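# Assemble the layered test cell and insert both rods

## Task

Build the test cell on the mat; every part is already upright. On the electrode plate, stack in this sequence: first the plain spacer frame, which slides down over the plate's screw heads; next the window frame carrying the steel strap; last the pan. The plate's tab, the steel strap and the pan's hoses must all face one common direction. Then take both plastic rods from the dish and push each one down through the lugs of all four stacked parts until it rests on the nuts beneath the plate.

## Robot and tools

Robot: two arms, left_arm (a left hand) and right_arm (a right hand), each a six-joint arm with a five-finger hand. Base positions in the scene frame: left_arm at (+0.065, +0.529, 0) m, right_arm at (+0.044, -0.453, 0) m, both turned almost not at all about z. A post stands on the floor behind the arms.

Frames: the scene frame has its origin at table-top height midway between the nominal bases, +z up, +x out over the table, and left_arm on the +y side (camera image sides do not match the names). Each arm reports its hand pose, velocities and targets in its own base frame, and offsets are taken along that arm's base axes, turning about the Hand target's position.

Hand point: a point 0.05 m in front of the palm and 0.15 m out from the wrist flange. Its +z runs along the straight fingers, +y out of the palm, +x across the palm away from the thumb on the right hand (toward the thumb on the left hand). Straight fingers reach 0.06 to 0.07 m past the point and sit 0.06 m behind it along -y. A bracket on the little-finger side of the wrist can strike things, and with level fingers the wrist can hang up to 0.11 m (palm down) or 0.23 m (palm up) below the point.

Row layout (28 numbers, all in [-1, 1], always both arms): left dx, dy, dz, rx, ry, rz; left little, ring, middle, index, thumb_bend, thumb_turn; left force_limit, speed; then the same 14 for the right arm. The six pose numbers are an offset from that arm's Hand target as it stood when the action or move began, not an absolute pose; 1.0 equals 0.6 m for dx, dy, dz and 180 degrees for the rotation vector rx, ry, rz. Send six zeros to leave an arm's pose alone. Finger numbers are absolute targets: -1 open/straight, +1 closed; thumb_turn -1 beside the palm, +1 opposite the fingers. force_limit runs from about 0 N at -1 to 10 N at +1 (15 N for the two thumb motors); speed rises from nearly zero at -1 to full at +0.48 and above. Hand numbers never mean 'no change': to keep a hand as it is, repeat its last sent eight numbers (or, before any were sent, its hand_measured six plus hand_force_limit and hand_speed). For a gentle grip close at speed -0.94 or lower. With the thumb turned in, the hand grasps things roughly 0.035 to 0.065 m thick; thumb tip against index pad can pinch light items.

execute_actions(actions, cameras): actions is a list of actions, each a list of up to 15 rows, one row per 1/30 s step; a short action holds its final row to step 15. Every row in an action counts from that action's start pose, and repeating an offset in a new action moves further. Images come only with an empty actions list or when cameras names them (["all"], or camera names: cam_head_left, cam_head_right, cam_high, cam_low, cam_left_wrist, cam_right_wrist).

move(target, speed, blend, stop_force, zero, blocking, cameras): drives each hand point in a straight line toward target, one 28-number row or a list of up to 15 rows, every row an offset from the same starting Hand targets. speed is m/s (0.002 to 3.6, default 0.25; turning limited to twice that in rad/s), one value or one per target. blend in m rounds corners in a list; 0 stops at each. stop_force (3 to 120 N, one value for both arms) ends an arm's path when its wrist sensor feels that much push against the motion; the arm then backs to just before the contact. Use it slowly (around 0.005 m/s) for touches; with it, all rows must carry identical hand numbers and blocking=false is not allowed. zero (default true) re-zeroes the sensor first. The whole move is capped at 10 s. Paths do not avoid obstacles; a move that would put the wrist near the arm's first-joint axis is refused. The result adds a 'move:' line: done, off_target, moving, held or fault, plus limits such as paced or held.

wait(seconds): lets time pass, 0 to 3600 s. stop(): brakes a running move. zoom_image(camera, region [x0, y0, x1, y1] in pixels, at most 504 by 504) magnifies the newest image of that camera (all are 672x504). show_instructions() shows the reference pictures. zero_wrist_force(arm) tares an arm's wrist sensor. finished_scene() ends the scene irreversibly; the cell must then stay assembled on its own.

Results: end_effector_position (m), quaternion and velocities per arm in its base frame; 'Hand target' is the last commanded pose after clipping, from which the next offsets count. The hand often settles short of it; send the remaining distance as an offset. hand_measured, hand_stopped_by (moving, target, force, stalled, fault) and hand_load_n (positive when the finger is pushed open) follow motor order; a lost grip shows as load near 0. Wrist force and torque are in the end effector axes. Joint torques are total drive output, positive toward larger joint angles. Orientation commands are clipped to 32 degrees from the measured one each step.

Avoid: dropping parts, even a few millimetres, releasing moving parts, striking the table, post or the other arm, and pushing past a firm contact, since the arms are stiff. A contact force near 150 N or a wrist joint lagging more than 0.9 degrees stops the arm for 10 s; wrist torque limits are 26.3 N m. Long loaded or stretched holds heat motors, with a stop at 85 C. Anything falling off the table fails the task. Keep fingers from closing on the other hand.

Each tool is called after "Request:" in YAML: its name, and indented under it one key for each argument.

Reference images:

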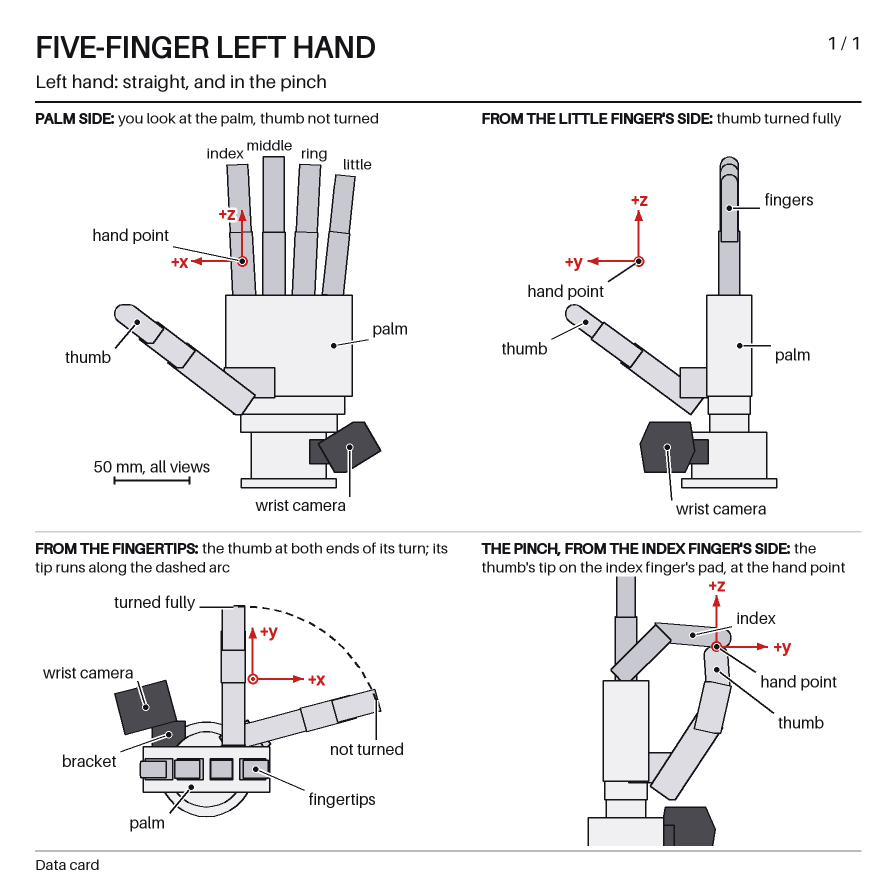

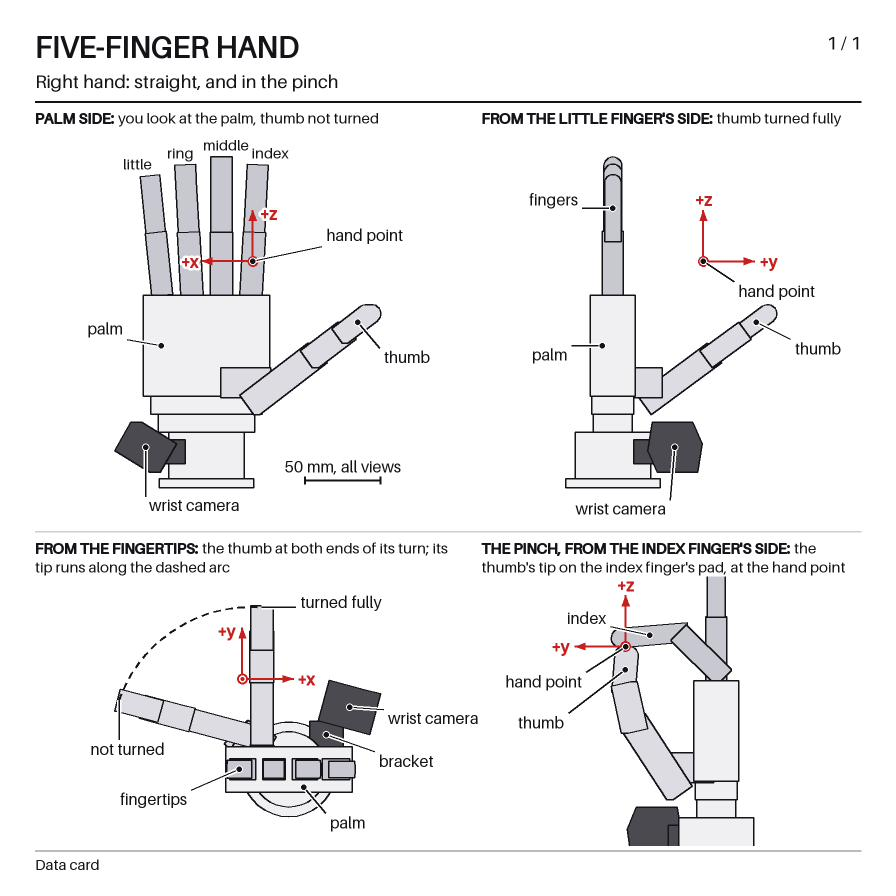

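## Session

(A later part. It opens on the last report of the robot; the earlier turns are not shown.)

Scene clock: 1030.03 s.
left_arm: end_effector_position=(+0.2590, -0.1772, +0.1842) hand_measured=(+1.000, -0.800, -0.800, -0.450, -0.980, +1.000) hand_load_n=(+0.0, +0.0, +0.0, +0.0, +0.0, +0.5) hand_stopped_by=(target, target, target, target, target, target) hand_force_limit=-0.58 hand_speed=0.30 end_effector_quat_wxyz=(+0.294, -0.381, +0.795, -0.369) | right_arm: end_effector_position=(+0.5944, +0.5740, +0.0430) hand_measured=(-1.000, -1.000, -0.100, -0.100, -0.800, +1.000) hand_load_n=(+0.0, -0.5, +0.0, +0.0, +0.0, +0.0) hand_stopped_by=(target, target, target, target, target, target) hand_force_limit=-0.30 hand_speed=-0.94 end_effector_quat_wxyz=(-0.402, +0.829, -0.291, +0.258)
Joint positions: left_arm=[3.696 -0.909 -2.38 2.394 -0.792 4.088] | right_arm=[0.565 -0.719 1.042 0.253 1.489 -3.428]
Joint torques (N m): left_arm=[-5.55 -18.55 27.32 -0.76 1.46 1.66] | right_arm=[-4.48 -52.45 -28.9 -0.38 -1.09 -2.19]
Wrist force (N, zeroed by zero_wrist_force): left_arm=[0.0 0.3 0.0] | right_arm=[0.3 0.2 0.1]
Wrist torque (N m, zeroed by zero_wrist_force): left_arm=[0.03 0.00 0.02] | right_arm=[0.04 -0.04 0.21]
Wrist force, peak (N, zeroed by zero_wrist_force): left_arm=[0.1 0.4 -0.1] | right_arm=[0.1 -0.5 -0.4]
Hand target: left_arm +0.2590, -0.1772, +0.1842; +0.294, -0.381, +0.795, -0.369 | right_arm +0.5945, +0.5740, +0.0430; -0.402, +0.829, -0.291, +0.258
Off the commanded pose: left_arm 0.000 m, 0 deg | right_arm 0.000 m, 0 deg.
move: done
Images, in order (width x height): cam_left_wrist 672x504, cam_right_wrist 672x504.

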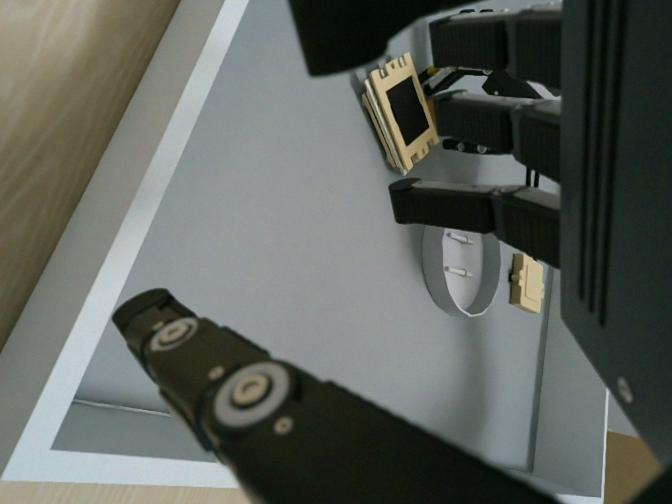

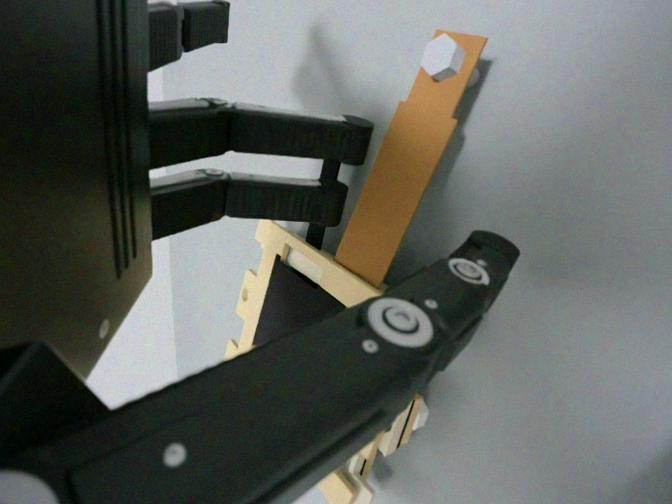

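Request:
move:
  target: [0,0,0,0,0,0,1,-0.8,-0.8,-0.45,-0.98,1,-0.58,0.3,-0.004,-0.0054,0,0,0,0,-1,-1,-0.1,-0.1,-0.8,1,-0.3,-0.94]
  speed: 0.006
  cameras: ["cam_right_wrist","cam_left_wrist"]

Request:
zoom_image:
  camera: "cam_right_wrist"
  region: [220, 100, 500, 380]

Request:
zoom_image:
  camera: "cam_left_wrist"
  region: [350, 30, 490, 190]

Scene clock: 1031.80 s.
left_arm: end_effector_position=(+0.2590, -0.1772, +0.1842) hand_measured=(+1.000, -0.800, -0.800, -0.450, -0.980, +1.000) hand_load_n=(+0.0, +0.0, +0.0, +0.0, +0.0, +0.0) hand_stopped_by=(target, target, target, target, target, target) hand_force_limit=-0.58 hand_speed=0.30 end_effector_quat_wxyz=(+0.294, -0.381, +0.795, -0.369) | right_arm: end_effector_position=(+0.5920, +0.5708, +0.0430) hand_measured=(-1.000, -1.000, -0.100, -0.100, -0.800, +1.000) hand_load_n=(+0.0, -0.5, +0.0, +0.0, +0.0, +0.0) hand_stopped_by=(target, target, target, target, target, target) hand_force_limit=-0.30 hand_speed=-0.94 end_effector_quat_wxyz=(-0.402, +0.829, -0.291, +0.258)
Joint positions: left_arm=[3.696 -0.909 -2.38 2.394 -0.792 4.088] | right_arm=[0.563 -0.729 1.062 0.244 1.487 -3.429]
Joint torques (N m): left_arm=[-5.27 -17.96 26.92 -0.82 1.38 1.48] | right_arm=[-5.15 -52.52 -29.09 -0.53 -1.01 -2.26]
Wrist force (N, zeroed by zero_wrist_force): left_arm=[0.0 0.3 0.0] | right_arm=[0.3 0.2 -0.2]
Wrist torque (N m, zeroed by zero_wrist_force): left_arm=[0.03 0.00 0.03] | right_arm=[0.04 -0.04 0.21]
Wrist force, peak (N, zeroed by zero_wrist_force): left_arm=[0.1 0.5 0.0] | right_arm=[-0.2 -0.5 -0.5]
Hand target: left_arm +0.2590, -0.1772, +0.1842; +0.294, -0.381, +0.795, -0.369 | right_arm +0.5921, +0.5708, +0.0430; -0.402, +0.829, -0.291, +0.258
Off the commanded pose: left_arm 0.000 m, 0 deg | right_arm 0.000 m, 0 deg.
move: done
Images, in order (width x height): cam_left_wrist 672x504, cam_right_wrist 672x504.

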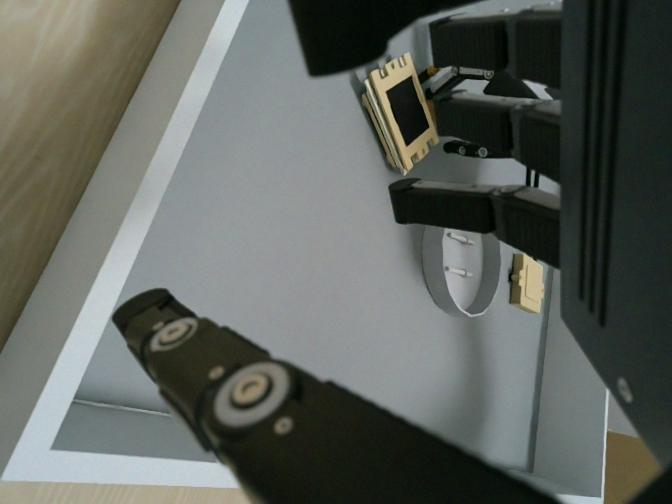

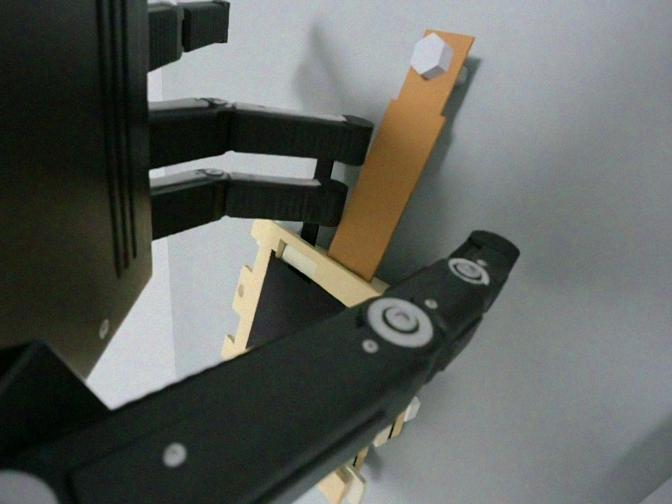

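Scaled by 1.800.

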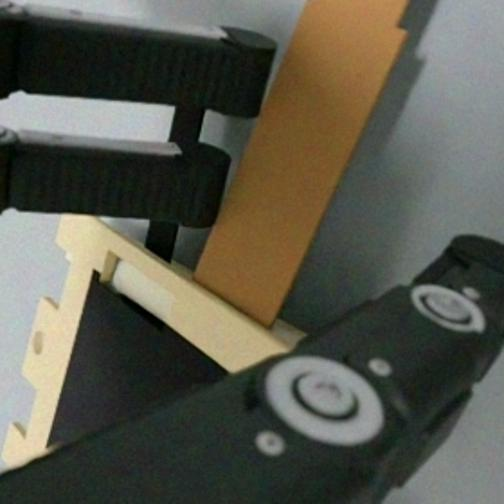

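Scaled by 3.150.

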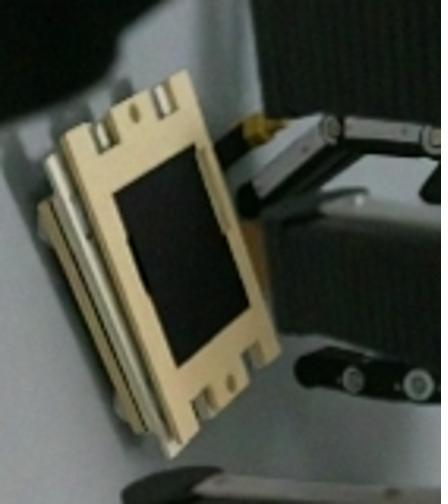

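Request:
move:
  target: [0,0,0,0,0,0,1,-0.8,-0.8,-0.45,-0.98,1,-0.58,0.3,-0.002,-0.0027,0,0,0,0,-1,-1,-0.1,-0.1,-0.8,1,-0.3,-0.94]
  speed: 0.006
  cameras: ["cam_right_wrist","cam_left_wrist"]

Request:
zoom_image:
  camera: "cam_right_wrist"
  region: [320, 100, 420, 240]

Request:
zoom_image:
  camera: "cam_left_wrist"
  region: [350, 30, 490, 190]

Scene clock: 1033.03 s.
left_arm: end_effector_position=(+0.2590, -0.1772, +0.1842) hand_measured=(+1.000, -0.800, -0.800, -0.450, -0.980, +1.000) hand_load_n=(+0.5, +0.0, +0.0, +0.0, +0.0, +0.0) hand_stopped_by=(target, target, target, target, target, target) hand_force_limit=-0.58 hand_speed=0.30 end_effector_quat_wxyz=(+0.294, -0.381, +0.795, -0.369) | right_arm: end_effector_position=(+0.5908, +0.5691, +0.0429) hand_measured=(-1.000, -1.000, -0.100, -0.100, -0.800, +1.000) hand_load_n=(+0.0, +0.0, +0.5, +0.0, +0.0, +0.0) hand_stopped_by=(target, target, target, target, target, target) hand_force_limit=-0.30 hand_speed=-0.94 end_effector_quat_wxyz=(-0.402, +0.829, -0.291, +0.258)
Joint positions: left_arm=[3.696 -0.909 -2.38 2.394 -0.792 4.088] | right_arm=[0.562 -0.734 1.071 0.24 1.486 -3.43]
Joint torques (N m): left_arm=[-4.6 -18.14 26.8 -0.58 1.45 1.62] | right_arm=[-5.88 -54.53 -26.61 -0.51 -1.08 -2.13]
Wrist force (N, zeroed by zero_wrist_force): left_arm=[0.0 0.2 -0.1] | right_arm=[0.3 -0.5 -0.1]
Wrist torque (N m, zeroed by zero_wrist_force): left_arm=[0.02 0.00 0.03] | right_arm=[-0.06 -0.04 0.20]
Wrist force, peak (N, zeroed by zero_wrist_force): left_arm=[-0.3 0.4 -0.1] | right_arm=[0.0 -0.7 -0.3]
Hand target: left_arm +0.2590, -0.1772, +0.1842; +0.294, -0.381, +0.795, -0.369 | right_arm +0.5909, +0.5692, +0.0430; -0.402, +0.829, -0.291, +0.258
Off the commanded pose: left_arm 0.000 m, 0 deg | right_arm 0.000 m, 0 deg.
move: done
Images, in order (width x height): cam_left_wrist 672x504, cam_right_wrist 672x504.

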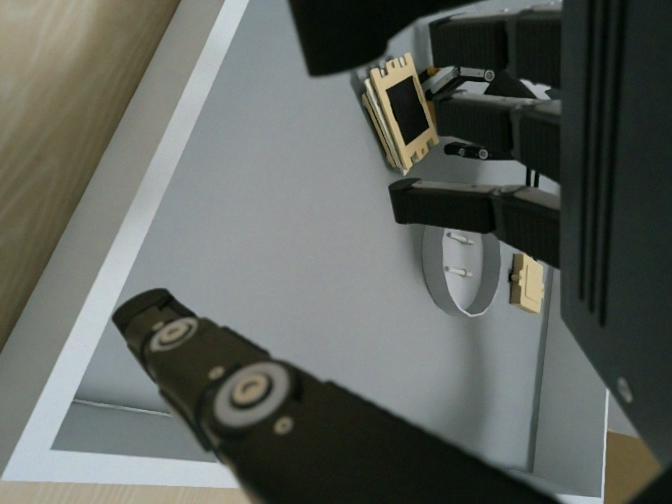

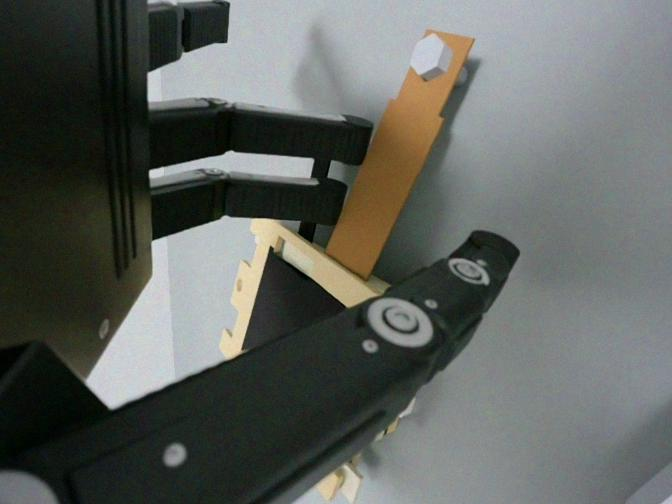

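Scaled by 3.600.

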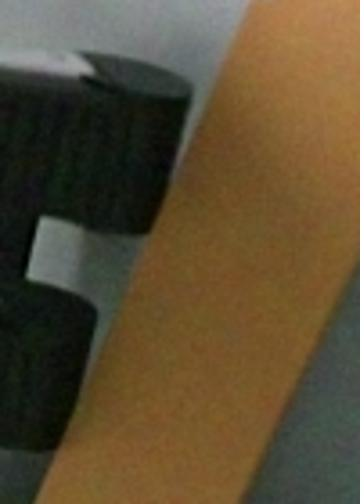

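Scaled by 3.150.

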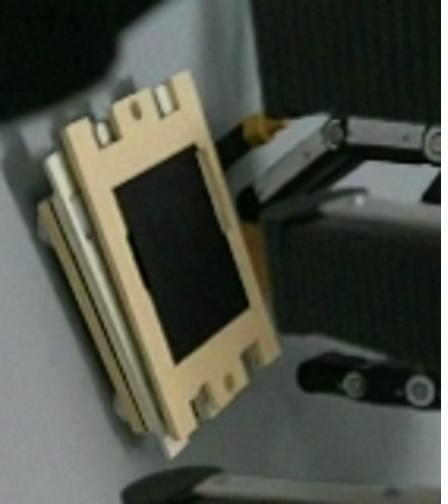

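Request:
move:
  target:
    - [0,0,0,0,0,0,1,-0.8,-0.8,-0.45,-0.98,1,-0.58,0.3,0.0109,0.0148,0,0,0,0,-1,-1,-0.1,-0.1,-0.8,1,-0.3,-0.94]
    - [0,0,0,0,0,0,1,-0.8,-0.8,-0.45,-0.98,1,-0.58,0.3,0.0109,0.0148,-0.005,0,0,0,-1,-1,-0.1,-0.1,-0.5,1,-0.3,-0.94]
  speed: 0.02
  cameras: ["cam_right_wrist","cam_left_wrist"]

Request:
zoom_image:
  camera: "cam_right_wrist"
  region: [220, 100, 500, 380]

Request:
zoom_image:
  camera: "cam_right_wrist"
  region: [370, 380, 490, 504]

Scene clock: 1042.63 s.
left_arm: end_effector_position=(+0.2590, -0.1772, +0.1842) hand_measured=(+1.000, -0.800, -0.800, -0.450, -0.980, +1.000) hand_load_n=(+0.0, +0.0, -0.5, +0.0, +0.0, +0.0) hand_stopped_by=(target, target, target, target, target, target) hand_force_limit=-0.58 hand_speed=0.30 end_effector_quat_wxyz=(+0.294, -0.381, +0.795, -0.369) | right_arm: end_effector_position=(+0.5974, +0.5781, +0.0400) hand_measured=(-1.000, -1.000, -0.100, -0.100, -0.500, +1.000) hand_load_n=(+0.0, +0.0, -0.5, +0.0, +0.0, +0.0) hand_stopped_by=(target, target, target, target, target, target) hand_force_limit=-0.30 hand_speed=-0.94 end_effector_quat_wxyz=(-0.402, +0.829, -0.291, +0.258)
Joint positions: left_arm=[3.696 -0.909 -2.38 2.394 -0.792 4.088] | right_arm=[0.568 -0.703 1.021 0.258 1.491 -3.426]
Joint torques (N m): left_arm=[-4.32 -17.52 26.39 -0.79 1.48 1.53] | right_arm=[-7.57 -65.39 -28.77 0.43 -1.17 -2.28]
Wrist force (N, zeroed by zero_wrist_force): left_arm=[-0.1 0.2 0.0] | right_arm=[1.1 -2.2 -1.0]
Wrist torque (N m, zeroed by zero_wrist_force): left_arm=[0.02 0.01 0.02] | right_arm=[-0.06 -0.02 0.10]
Wrist force, peak (N, zeroed by zero_wrist_force): left_arm=[0.1 0.5 -0.3] | right_arm=[1.5 -3.3 -1.4]
Hand target: left_arm +0.2590, -0.1772, +0.1842; +0.294, -0.381, +0.795, -0.369 | right_arm +0.5974, +0.5781, +0.0400; -0.402, +0.829, -0.291, +0.258
Off the commanded pose: left_arm 0.000 m, 0 deg | right_arm 0.000 m, 0 deg.
move: done
Images, in order (width x height): cam_left_wrist 672x504, cam_right_wrist 672x504.

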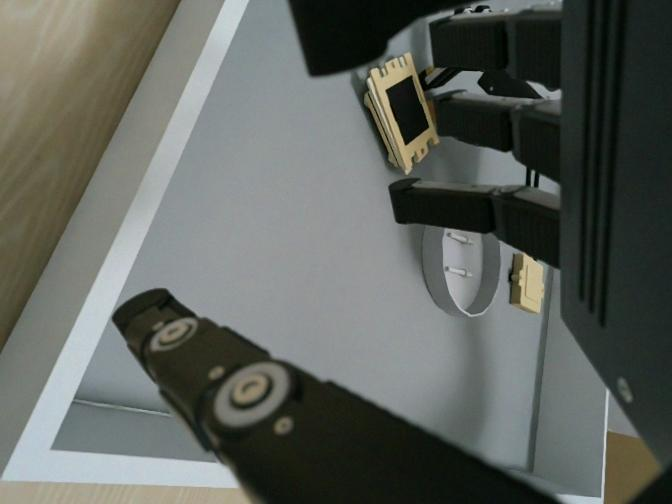

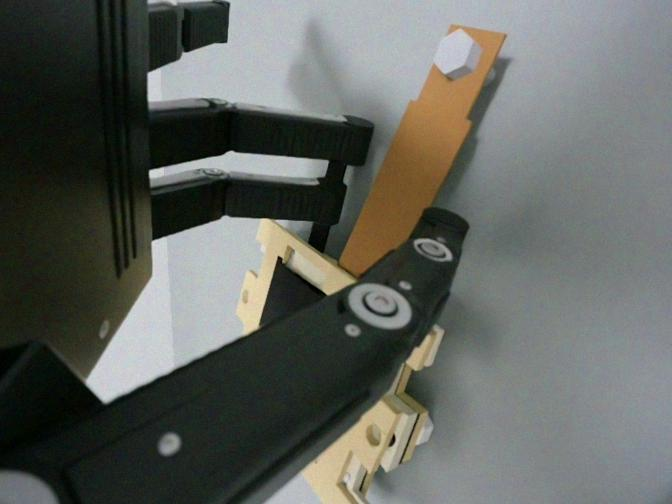

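Scaled by 1.800.

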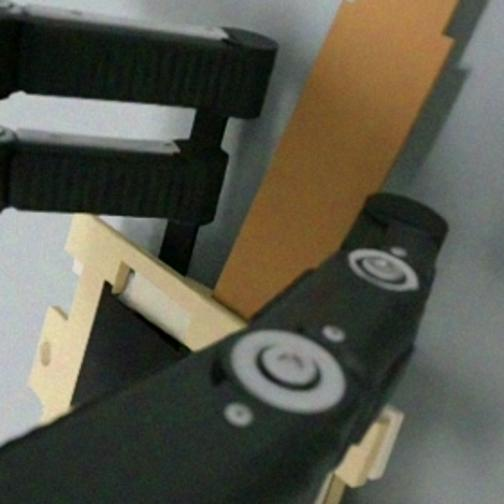

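Scaled by 4.065.

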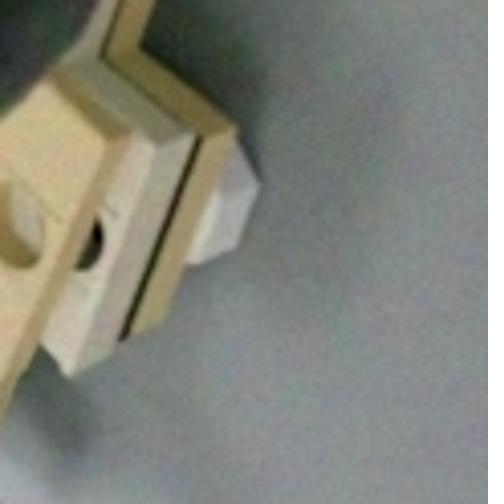

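Request:
execute_actions:
  actions: []
  cameras: ["cam_right_wrist","cam_left_wrist","cam_high"]

Scene clock: 1049.20 s.
left_arm: end_effector_position=(+0.2590, -0.1772, +0.1842) hand_measured=(+1.000, -0.800, -0.800, -0.450, -0.980, +1.000) hand_load_n=(+0.0, +0.0, +0.0, +0.0, +0.0, +0.0) hand_stopped_by=(target, target, target, target, target, target) hand_force_limit=-0.58 hand_speed=0.30 end_effector_quat_wxyz=(+0.294, -0.381, +0.795, -0.369) | right_arm: end_effector_position=(+0.5974, +0.5781, +0.0400) hand_measured=(-1.000, -1.000, -0.100, -0.100, -0.500, +1.000) hand_load_n=(+0.0, +0.0, +0.0, +0.0, +0.0, +0.0) hand_stopped_by=(target, target, target, target, target, target) hand_force_limit=-0.30 hand_speed=-0.94 end_effector_quat_wxyz=(-0.402, +0.829, -0.291, +0.258)
Joint positions: left_arm=[3.696 -0.909 -2.38 2.394 -0.792 4.088] | right_arm=[0.568 -0.703 1.021 0.258 1.491 -3.426]
Joint velocities: within noise
Joint torques (N m): left_arm=[-3.83 -18.14 26.05 -0.71 1.48 1.53] | right_arm=[-6.6 -65.11 -28.83 -0.98 -1.04 -2.29]
Motor temperatures (°C): left_arm=[38 33 30 34 45 35] | right_arm=[30 26 32 43 38 35]
Wrist force (N, zeroed by zero_wrist_force): left_arm=[-0.1 0.3 -0.1] | right_arm=[0.8 -1.4 -0.6]
Wrist torque (N m, zeroed by zero_wrist_force): left_arm=[0.04 0.01 0.02] | right_arm=[-0.05 0.03 0.07]
Wrist force, peak (N, zeroed by zero_wrist_force): left_arm=[0.3 0.4 0.1] | right_arm=[1.0 -2.9 -0.6]
Hand target: left_arm +0.2590, -0.1772, +0.1842; +0.294, -0.381, +0.795, -0.369 | right_arm +0.5974, +0.5781, +0.0400; -0.402, +0.829, -0.291, +0.258
Off the commanded pose: left_arm 0.000 m, 0 deg | right_arm 0.000 m, 0 deg.
Images, in order (width x height): cam_high 672x504, cam_left_wrist 672x504, cam_right_wrist 672x504.

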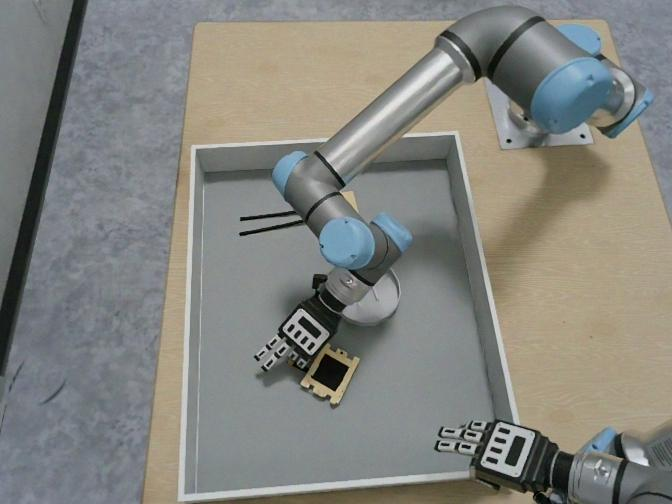

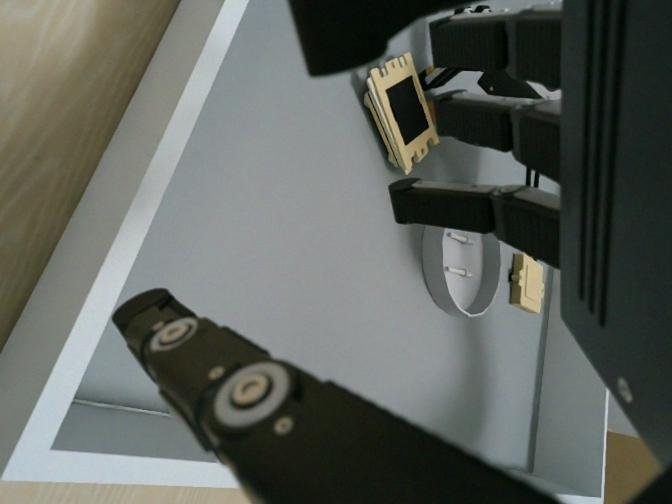

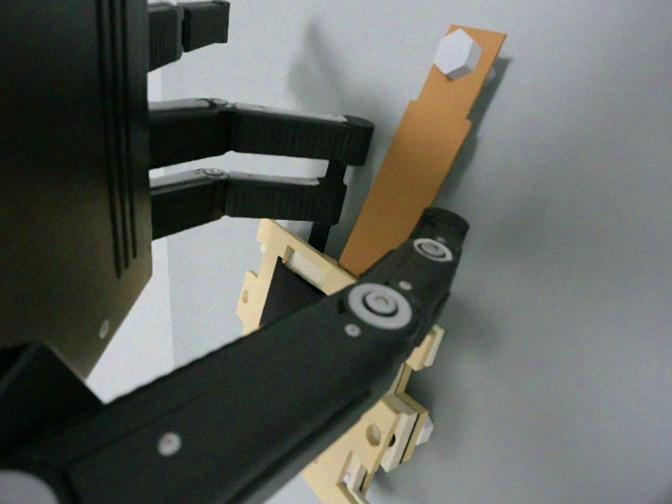

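Request:
zoom_image:
  camera: "cam_right_wrist"
  region: [220, 200, 480, 504]

Request:
zoom_image:
  camera: "cam_left_wrist"
  region: [340, 30, 480, 200]

Scaled by 1.658.

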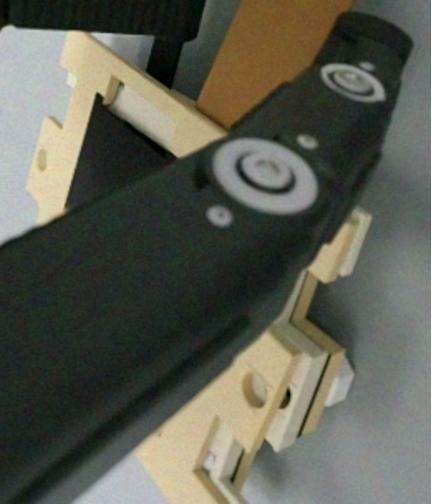

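Scaled by 2.965.

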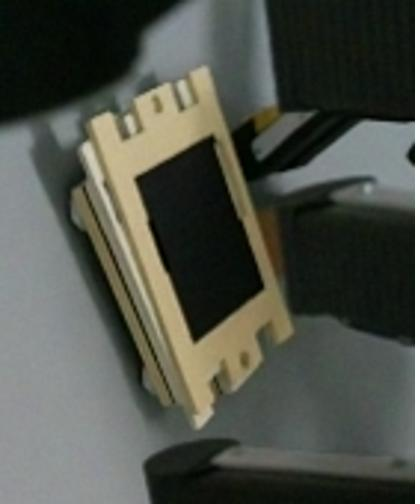

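Request:
move:
  target: [0,0,0,0,0,0,1,-0.8,-0.8,-0.45,-0.98,1,-0.58,0.3,0,0,0,0,0,0,-1,-1,0.3,0.3,-0.5,1,-0.8,-0.96]
  cameras: ["cam_right_wrist"]

Scene clock: 1053.67 s.
left_arm: end_effector_position=(+0.2590, -0.1772, +0.1842) hand_measured=(+1.000, -0.800, -0.800, -0.450, -0.980, +1.000) hand_load_n=(+0.0, +0.0, +0.0, +0.0, +0.0, +0.0) hand_stopped_by=(target, target, target, target, target, target) hand_force_limit=-0.58 hand_speed=0.30 end_effector_quat_wxyz=(+0.294, -0.381, +0.795, -0.369) | right_arm: end_effector_position=(+0.5974, +0.5781, +0.0400) hand_measured=(-1.000, -1.000, +0.150, +0.150, -0.500, +1.000) hand_load_n=(+0.0, +0.0, +1.0, +1.0, +1.0, +0.0) hand_stopped_by=(target, target, force, force, target, target) hand_force_limit=-0.80 hand_speed=-0.96 end_effector_quat_wxyz=(-0.402, +0.829, -0.291, +0.258)
Joint positions: left_arm=[3.696 -0.909 -2.38 2.394 -0.792 4.088] | right_arm=[0.568 -0.703 1.021 0.258 1.491 -3.426]
Joint torques (N m): left_arm=[-2.88 -18.09 25.33 -0.75 1.45 1.65] | right_arm=[-7.64 -64.8 -27.52 -1.27 -1.15 -2.32]
Wrist force (N, zeroed by zero_wrist_force): left_arm=[-0.1 0.2 -0.1] | right_arm=[0.3 -1.6 -0.6]
Wrist torque (N m, zeroed by zero_wrist_force): left_arm=[0.03 0.01 0.02] | right_arm=[-0.08 0.04 0.05]
Wrist force, peak (N, zeroed by zero_wrist_force): left_arm=[0.1 0.7 0.2] | right_arm=[1.1 -3.0 -1.1]
Hand target: left_arm +0.2590, -0.1772, +0.1842; +0.294, -0.381, +0.795, -0.369 | right_arm +0.5974, +0.5781, +0.0400; -0.402, +0.829, -0.291, +0.258
Off the commanded pose: left_arm 0.000 m, 0 deg | right_arm 0.000 m, 0 deg.
move: done

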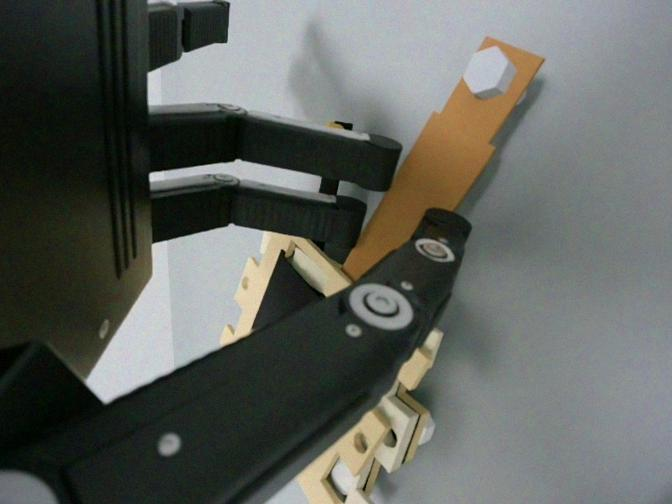

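Request:
zoom_image:
  camera: "cam_right_wrist"
  region: [290, 330, 450, 504]

Request:
zoom_image:
  camera: "cam_right_wrist"
  region: [200, 200, 400, 350]

Scaled by 2.897.

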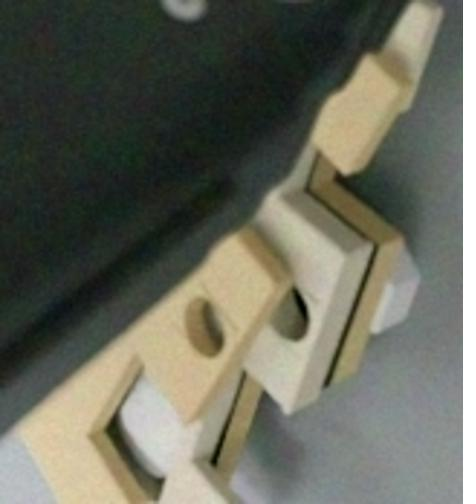

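Scaled by 2.520.

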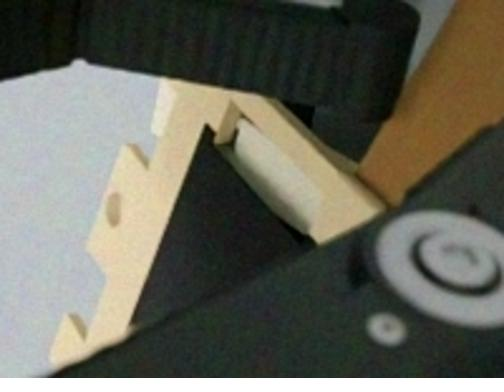

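Request:
move:
  target: [0,0,0,0,0,0,1,-0.8,-0.8,-0.45,-0.98,1,-0.58,0.3,0,0,0,0,0,0.0333,-1,-1,0.3,0.3,-0.5,1,-0.8,-0.96]
  speed: 0.02
  cameras: ["cam_right_wrist"]

Scene clock: 1058.60 s.
left_arm: end_effector_position=(+0.2590, -0.1772, +0.1842) hand_measured=(+1.000, -0.800, -0.800, -0.450, -0.980, +1.000) hand_load_n=(+0.0, +0.0, +0.0, +0.0, +0.0, +0.0) hand_stopped_by=(target, target, target, target, target, target) hand_force_limit=-0.58 hand_speed=0.30 end_effector_quat_wxyz=(+0.294, -0.381, +0.795, -0.369) | right_arm: end_effector_position=(+0.5975, +0.5780, +0.0400) hand_measured=(-1.000, -1.000, +0.150, +0.150, -0.500, +1.000) hand_load_n=(+0.0, +0.0, +0.5, +1.0, +1.0, +0.5) hand_stopped_by=(target, target, force, force, target, target) hand_force_limit=-0.80 hand_speed=-0.96 end_effector_quat_wxyz=(-0.415, +0.843, -0.247, +0.237)
Joint positions: left_arm=[3.696 -0.909 -2.38 2.394 -0.792 4.088] | right_arm=[0.54 -0.698 1.013 0.271 1.381 -3.5]
Joint torques (N m): left_arm=[-3.38 -18 25.51 -0.81 1.46 1.5] | right_arm=[1.77 -45.71 -26.35 1.08 1.02 1.52]
Wrist force (N, zeroed by zero_wrist_force): left_arm=[0.0 0.5 0.0] | right_arm=[0.2 -1.4 -1.1]
Wrist torque (N m, zeroed by zero_wrist_force): left_arm=[0.06 0.00 0.02] | right_arm=[-0.04 0.03 0.15]
Wrist force, peak (N, zeroed by zero_wrist_force): left_arm=[-0.1 0.7 0.1] | right_arm=[0.5 -3.1 -1.2]
Hand target: left_arm +0.2590, -0.1772, +0.1842; +0.294, -0.381, +0.795, -0.369 | right_arm +0.5974, +0.5781, +0.0400; -0.415, +0.843, -0.247, +0.237
Off the commanded pose: left_arm 0.000 m, 0 deg | right_arm 0.000 m, 0 deg.
move: done

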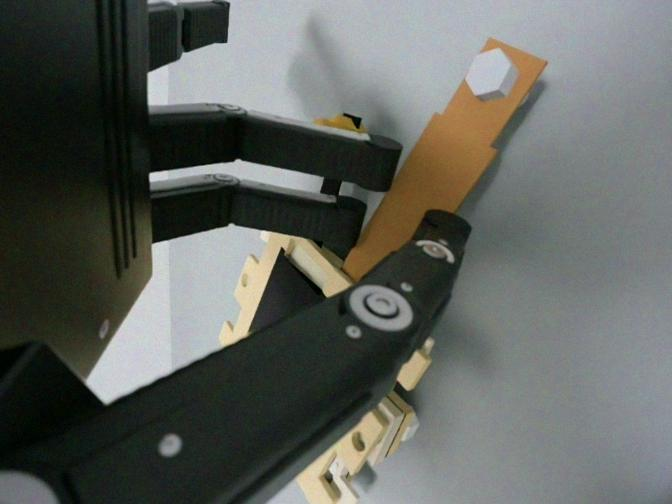

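Request:
zoom_image:
  camera: "cam_right_wrist"
  region: [290, 330, 450, 504]

Scaled by 2.897.

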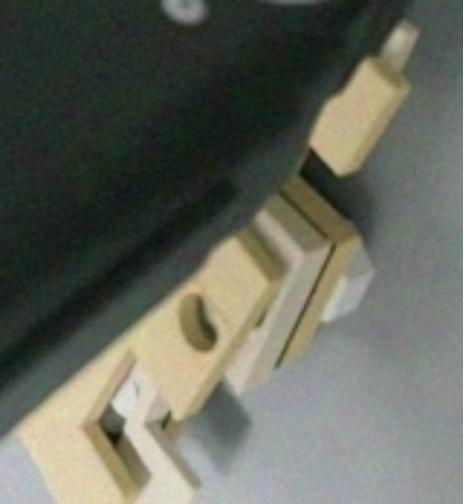

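Request:
move:
  target: [0,0,0,0,0,0,1,-0.8,-0.8,-0.45,-0.98,1,-0.58,0.3,0,0,0,0,0,0.0222,-1,-1,0.3,0.3,-0.5,1,-0.8,-0.96]
  speed: 0.02
  cameras: ["cam_right_wrist"]

Request:
zoom_image:
  camera: "cam_right_wrist"
  region: [290, 330, 450, 504]

Scene clock: 1061.83 s.
left_arm: end_effector_position=(+0.2590, -0.1772, +0.1842) hand_measured=(+1.000, -0.800, -0.800, -0.450, -0.980, +1.000) hand_load_n=(+0.0, +0.0, +0.0, +0.0, +0.0, +0.0) hand_stopped_by=(target, target, target, target, target, target) hand_force_limit=-0.58 hand_speed=0.30 end_effector_quat_wxyz=(+0.294, -0.381, +0.795, -0.369) | right_arm: end_effector_position=(+0.5975, +0.5780, +0.0400) hand_measured=(-1.000, -1.000, +0.150, +0.150, -0.500, +1.000) hand_load_n=(+0.0, -0.5, +0.5, +1.0, +1.0, +0.5) hand_stopped_by=(target, target, force, force, target, target) hand_force_limit=-0.80 hand_speed=-0.96 end_effector_quat_wxyz=(-0.423, +0.851, -0.217, +0.222)
Joint positions: left_arm=[3.696 -0.909 -2.38 2.394 -0.792 4.088] | right_arm=[0.523 -0.69 0.999 0.288 1.308 -3.55]
Joint torques (N m): left_arm=[-3.55 -17.91 24.64 -0.69 1.64 1.55] | right_arm=[0.71 -48.19 -23.34 0.7 1.07 1.61]
Wrist force (N, zeroed by zero_wrist_force): left_arm=[-0.1 0.2 -0.1] | right_arm=[0.2 -2.7 -0.9]
Wrist torque (N m, zeroed by zero_wrist_force): left_arm=[0.03 0.00 0.03] | right_arm=[-0.12 0.05 0.10]
Wrist force, peak (N, zeroed by zero_wrist_force): left_arm=[0.3 0.5 -0.1] | right_arm=[0.0 -3.5 -1.0]
Hand target: left_arm +0.2590, -0.1772, +0.1842; +0.294, -0.381, +0.795, -0.369 | right_arm +0.5974, +0.5781, +0.0400; -0.423, +0.851, -0.218, +0.222
Off the commanded pose: left_arm 0.000 m, 0 deg | right_arm 0.000 m, 0 deg.
move: done

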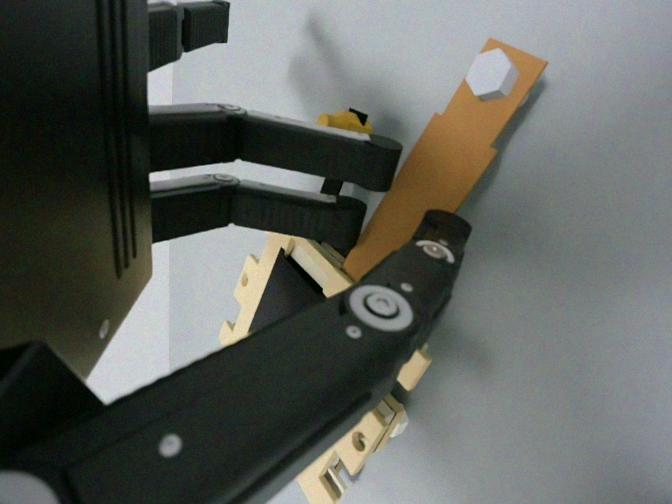

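Scaled by 2.897.

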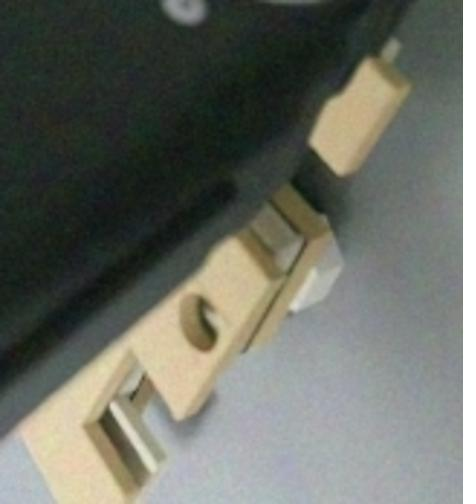

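Request:
zoom_image:
  camera: "cam_right_wrist"
  region: [330, 380, 420, 480]

Request:
execute_actions:
  actions: []
  cameras: ["cam_left_wrist"]

Request:
zoom_image:
  camera: "cam_left_wrist"
  region: [350, 40, 450, 180]

Scaled by 5.040.

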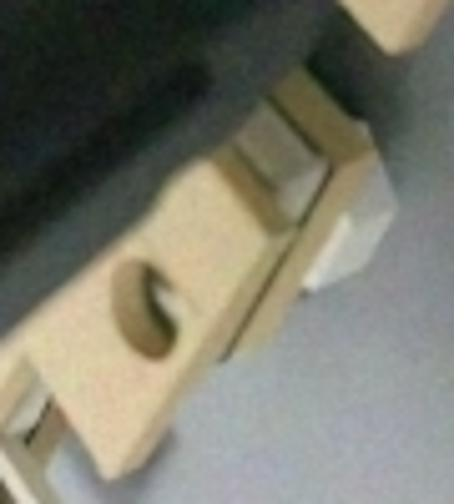

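Scene clock: 1062.70 s.
left_arm: end_effector_position=(+0.2590, -0.1772, +0.1842) hand_measured=(+1.000, -0.800, -0.800, -0.450, -0.980, +1.000) hand_load_n=(+0.0, +0.0, +0.5, +0.0, -0.5, +0.0) hand_stopped_by=(target, target, target, target, target, target) hand_force_limit=-0.58 hand_speed=0.30 end_effector_quat_wxyz=(+0.294, -0.381, +0.795, -0.369) | right_arm: end_effector_position=(+0.5974, +0.5781, +0.0399) hand_measured=(-1.000, -1.000, +0.150, +0.150, -0.500, +1.000) hand_load_n=(+0.0, +0.0, +0.5, +1.0, +1.5, +0.5) hand_stopped_by=(target, target, force, force, target, target) hand_force_limit=-0.80 hand_speed=-0.96 end_effector_quat_wxyz=(-0.423, +0.851, -0.218, +0.222)
Joint positions: left_arm=[3.696 -0.909 -2.38 2.394 -0.792 4.088] | right_arm=[0.523 -0.69 0.999 0.288 1.308 -3.55]
Joint velocities: within noise
Joint torques (N m): left_arm=[-2.4 -18.09 25.45 -0.69 1.51 1.61] | right_arm=[8.51 -62.3 -8.05 -1.69 1.02 2.1]
Motor temperatures (°C): left_arm=[38 33 30 34 45 35] | right_arm=[30 26 32 43 38 35]
Wrist force (N, zeroed by zero_wrist_force): left_arm=[0.1 0.2 0.0] | right_arm=[0.0 -1.8 -1.0]
Wrist torque (N m, zeroed by zero_wrist_force): left_arm=[0.02 -0.02 0.03] | right_arm=[-0.10 0.08 0.08]
Wrist force, peak (N, zeroed by zero_wrist_force): left_arm=[0.2 0.5 -0.1] | right_arm=[0.4 -3.5 -0.9]
Hand target: left_arm +0.2590, -0.1772, +0.1842; +0.294, -0.381, +0.795, -0.369 | right_arm +0.5974, +0.5781, +0.0400; -0.423, +0.851, -0.218, +0.222
Off the commanded pose: left_arm 0.000 m, 0 deg | right_arm 0.000 m, 0 deg.
Images, in order (width x height): cam_left_wrist 672x504.

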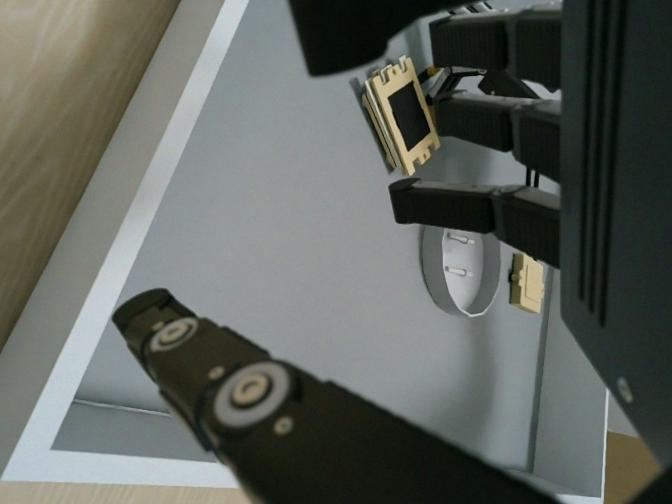

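Scaled by 3.600.

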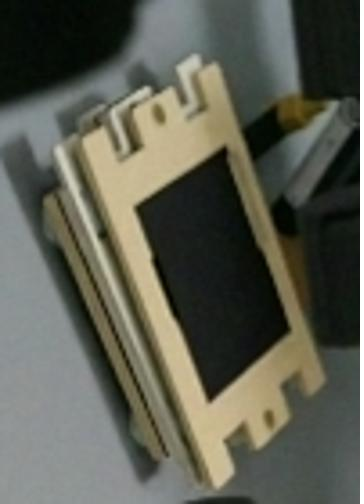

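Request:
move:
  target: [0,0,0,0,0,0,1,-0.8,-0.8,-0.45,-0.98,1,-0.58,0.3,0.0032,0.0067,0,0,0,0.0056,-1,-1,0.3,0.3,-0.5,1,-0.8,-0.96]
  speed: 0.01
  cameras: ["cam_right_wrist","cam_left_wrist"]

Request:
zoom_image:
  camera: "cam_right_wrist"
  region: [330, 380, 420, 480]

Request:
zoom_image:
  camera: "cam_left_wrist"
  region: [350, 40, 450, 180]

Scene clock: 1068.13 s.
left_arm: end_effector_position=(+0.2590, -0.1772, +0.1842) hand_measured=(+1.000, -0.800, -0.800, -0.450, -0.980, +1.000) hand_load_n=(+0.0, +0.0, +0.0, -0.5, +0.0, +0.0) hand_stopped_by=(target, target, target, target, target, target) hand_force_limit=-0.58 hand_speed=0.30 end_effector_quat_wxyz=(+0.294, -0.381, +0.795, -0.369) | right_arm: end_effector_position=(+0.5994, +0.5821, +0.0400) hand_measured=(-1.000, -1.000, +0.150, +0.150, -0.500, +1.000) hand_load_n=(+0.0, +0.0, +0.5, +0.5, +1.5, +0.0) hand_stopped_by=(target, target, force, force, target, target) hand_force_limit=-0.80 hand_speed=-0.96 end_effector_quat_wxyz=(-0.425, +0.853, -0.210, +0.218)
Joint positions: left_arm=[3.696 -0.909 -2.38 2.394 -0.792 4.088] | right_arm=[0.522 -0.676 0.973 0.303 1.293 -3.56]
Joint torques (N m): left_arm=[-3.75 -18.21 25.08 -0.74 1.6 1.66] | right_arm=[-6.81 -57.56 -11.16 -0.12 0.45 -0.92]
Wrist force (N, zeroed by zero_wrist_force): left_arm=[0.0 0.3 -0.1] | right_arm=[0.6 -1.0 -1.5]
Wrist torque (N m, zeroed by zero_wrist_force): left_arm=[0.04 0.00 0.02] | right_arm=[-0.06 -0.02 0.10]
Wrist force, peak (N, zeroed by zero_wrist_force): left_arm=[0.1 0.6 -0.2] | right_arm=[0.2 -3.5 -0.9]
Hand target: left_arm +0.2590, -0.1772, +0.1842; +0.294, -0.381, +0.795, -0.369 | right_arm +0.5993, +0.5821, +0.0400; -0.425, +0.853, -0.210, +0.218
Off the commanded pose: left_arm 0.000 m, 0 deg | right_arm 0.000 m, 0 deg.
move: done
Images, in order (width x height): cam_left_wrist 672x504, cam_right_wrist 672x504.

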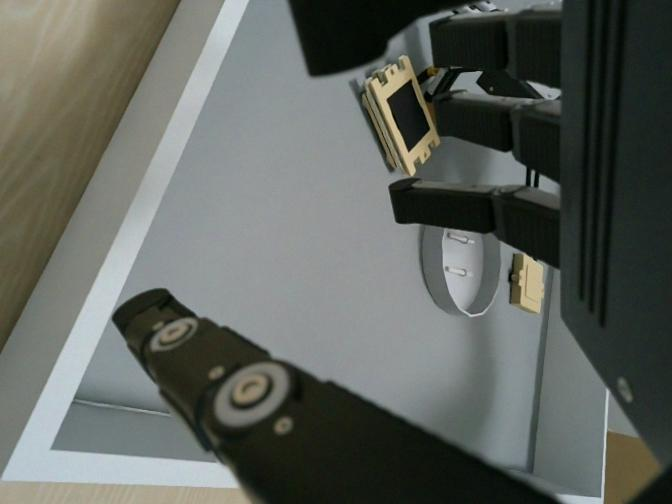

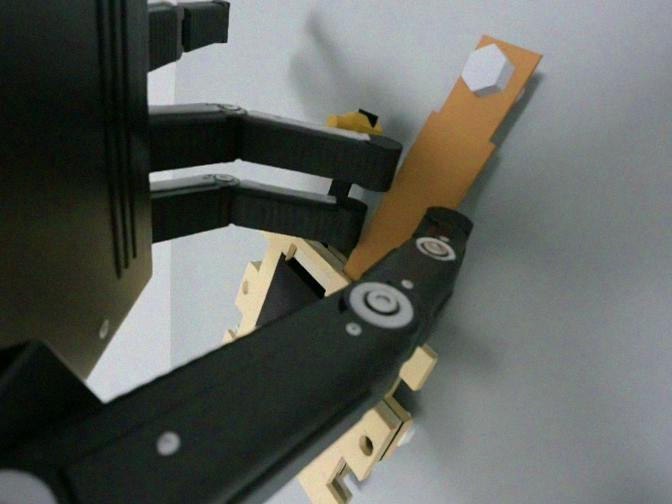

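Scaled by 5.040.

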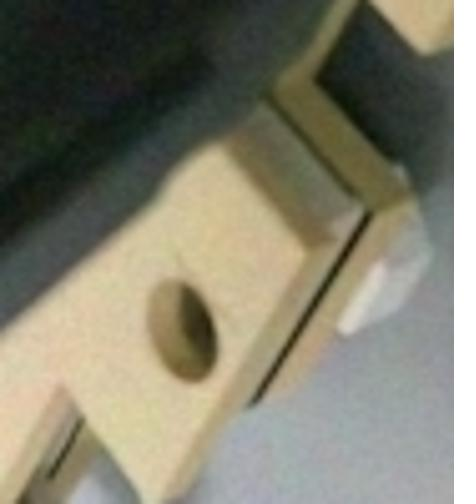

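Scaled by 3.600.

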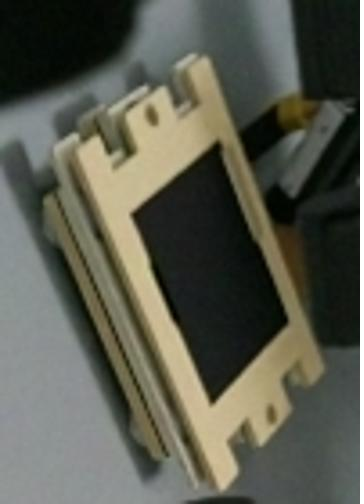

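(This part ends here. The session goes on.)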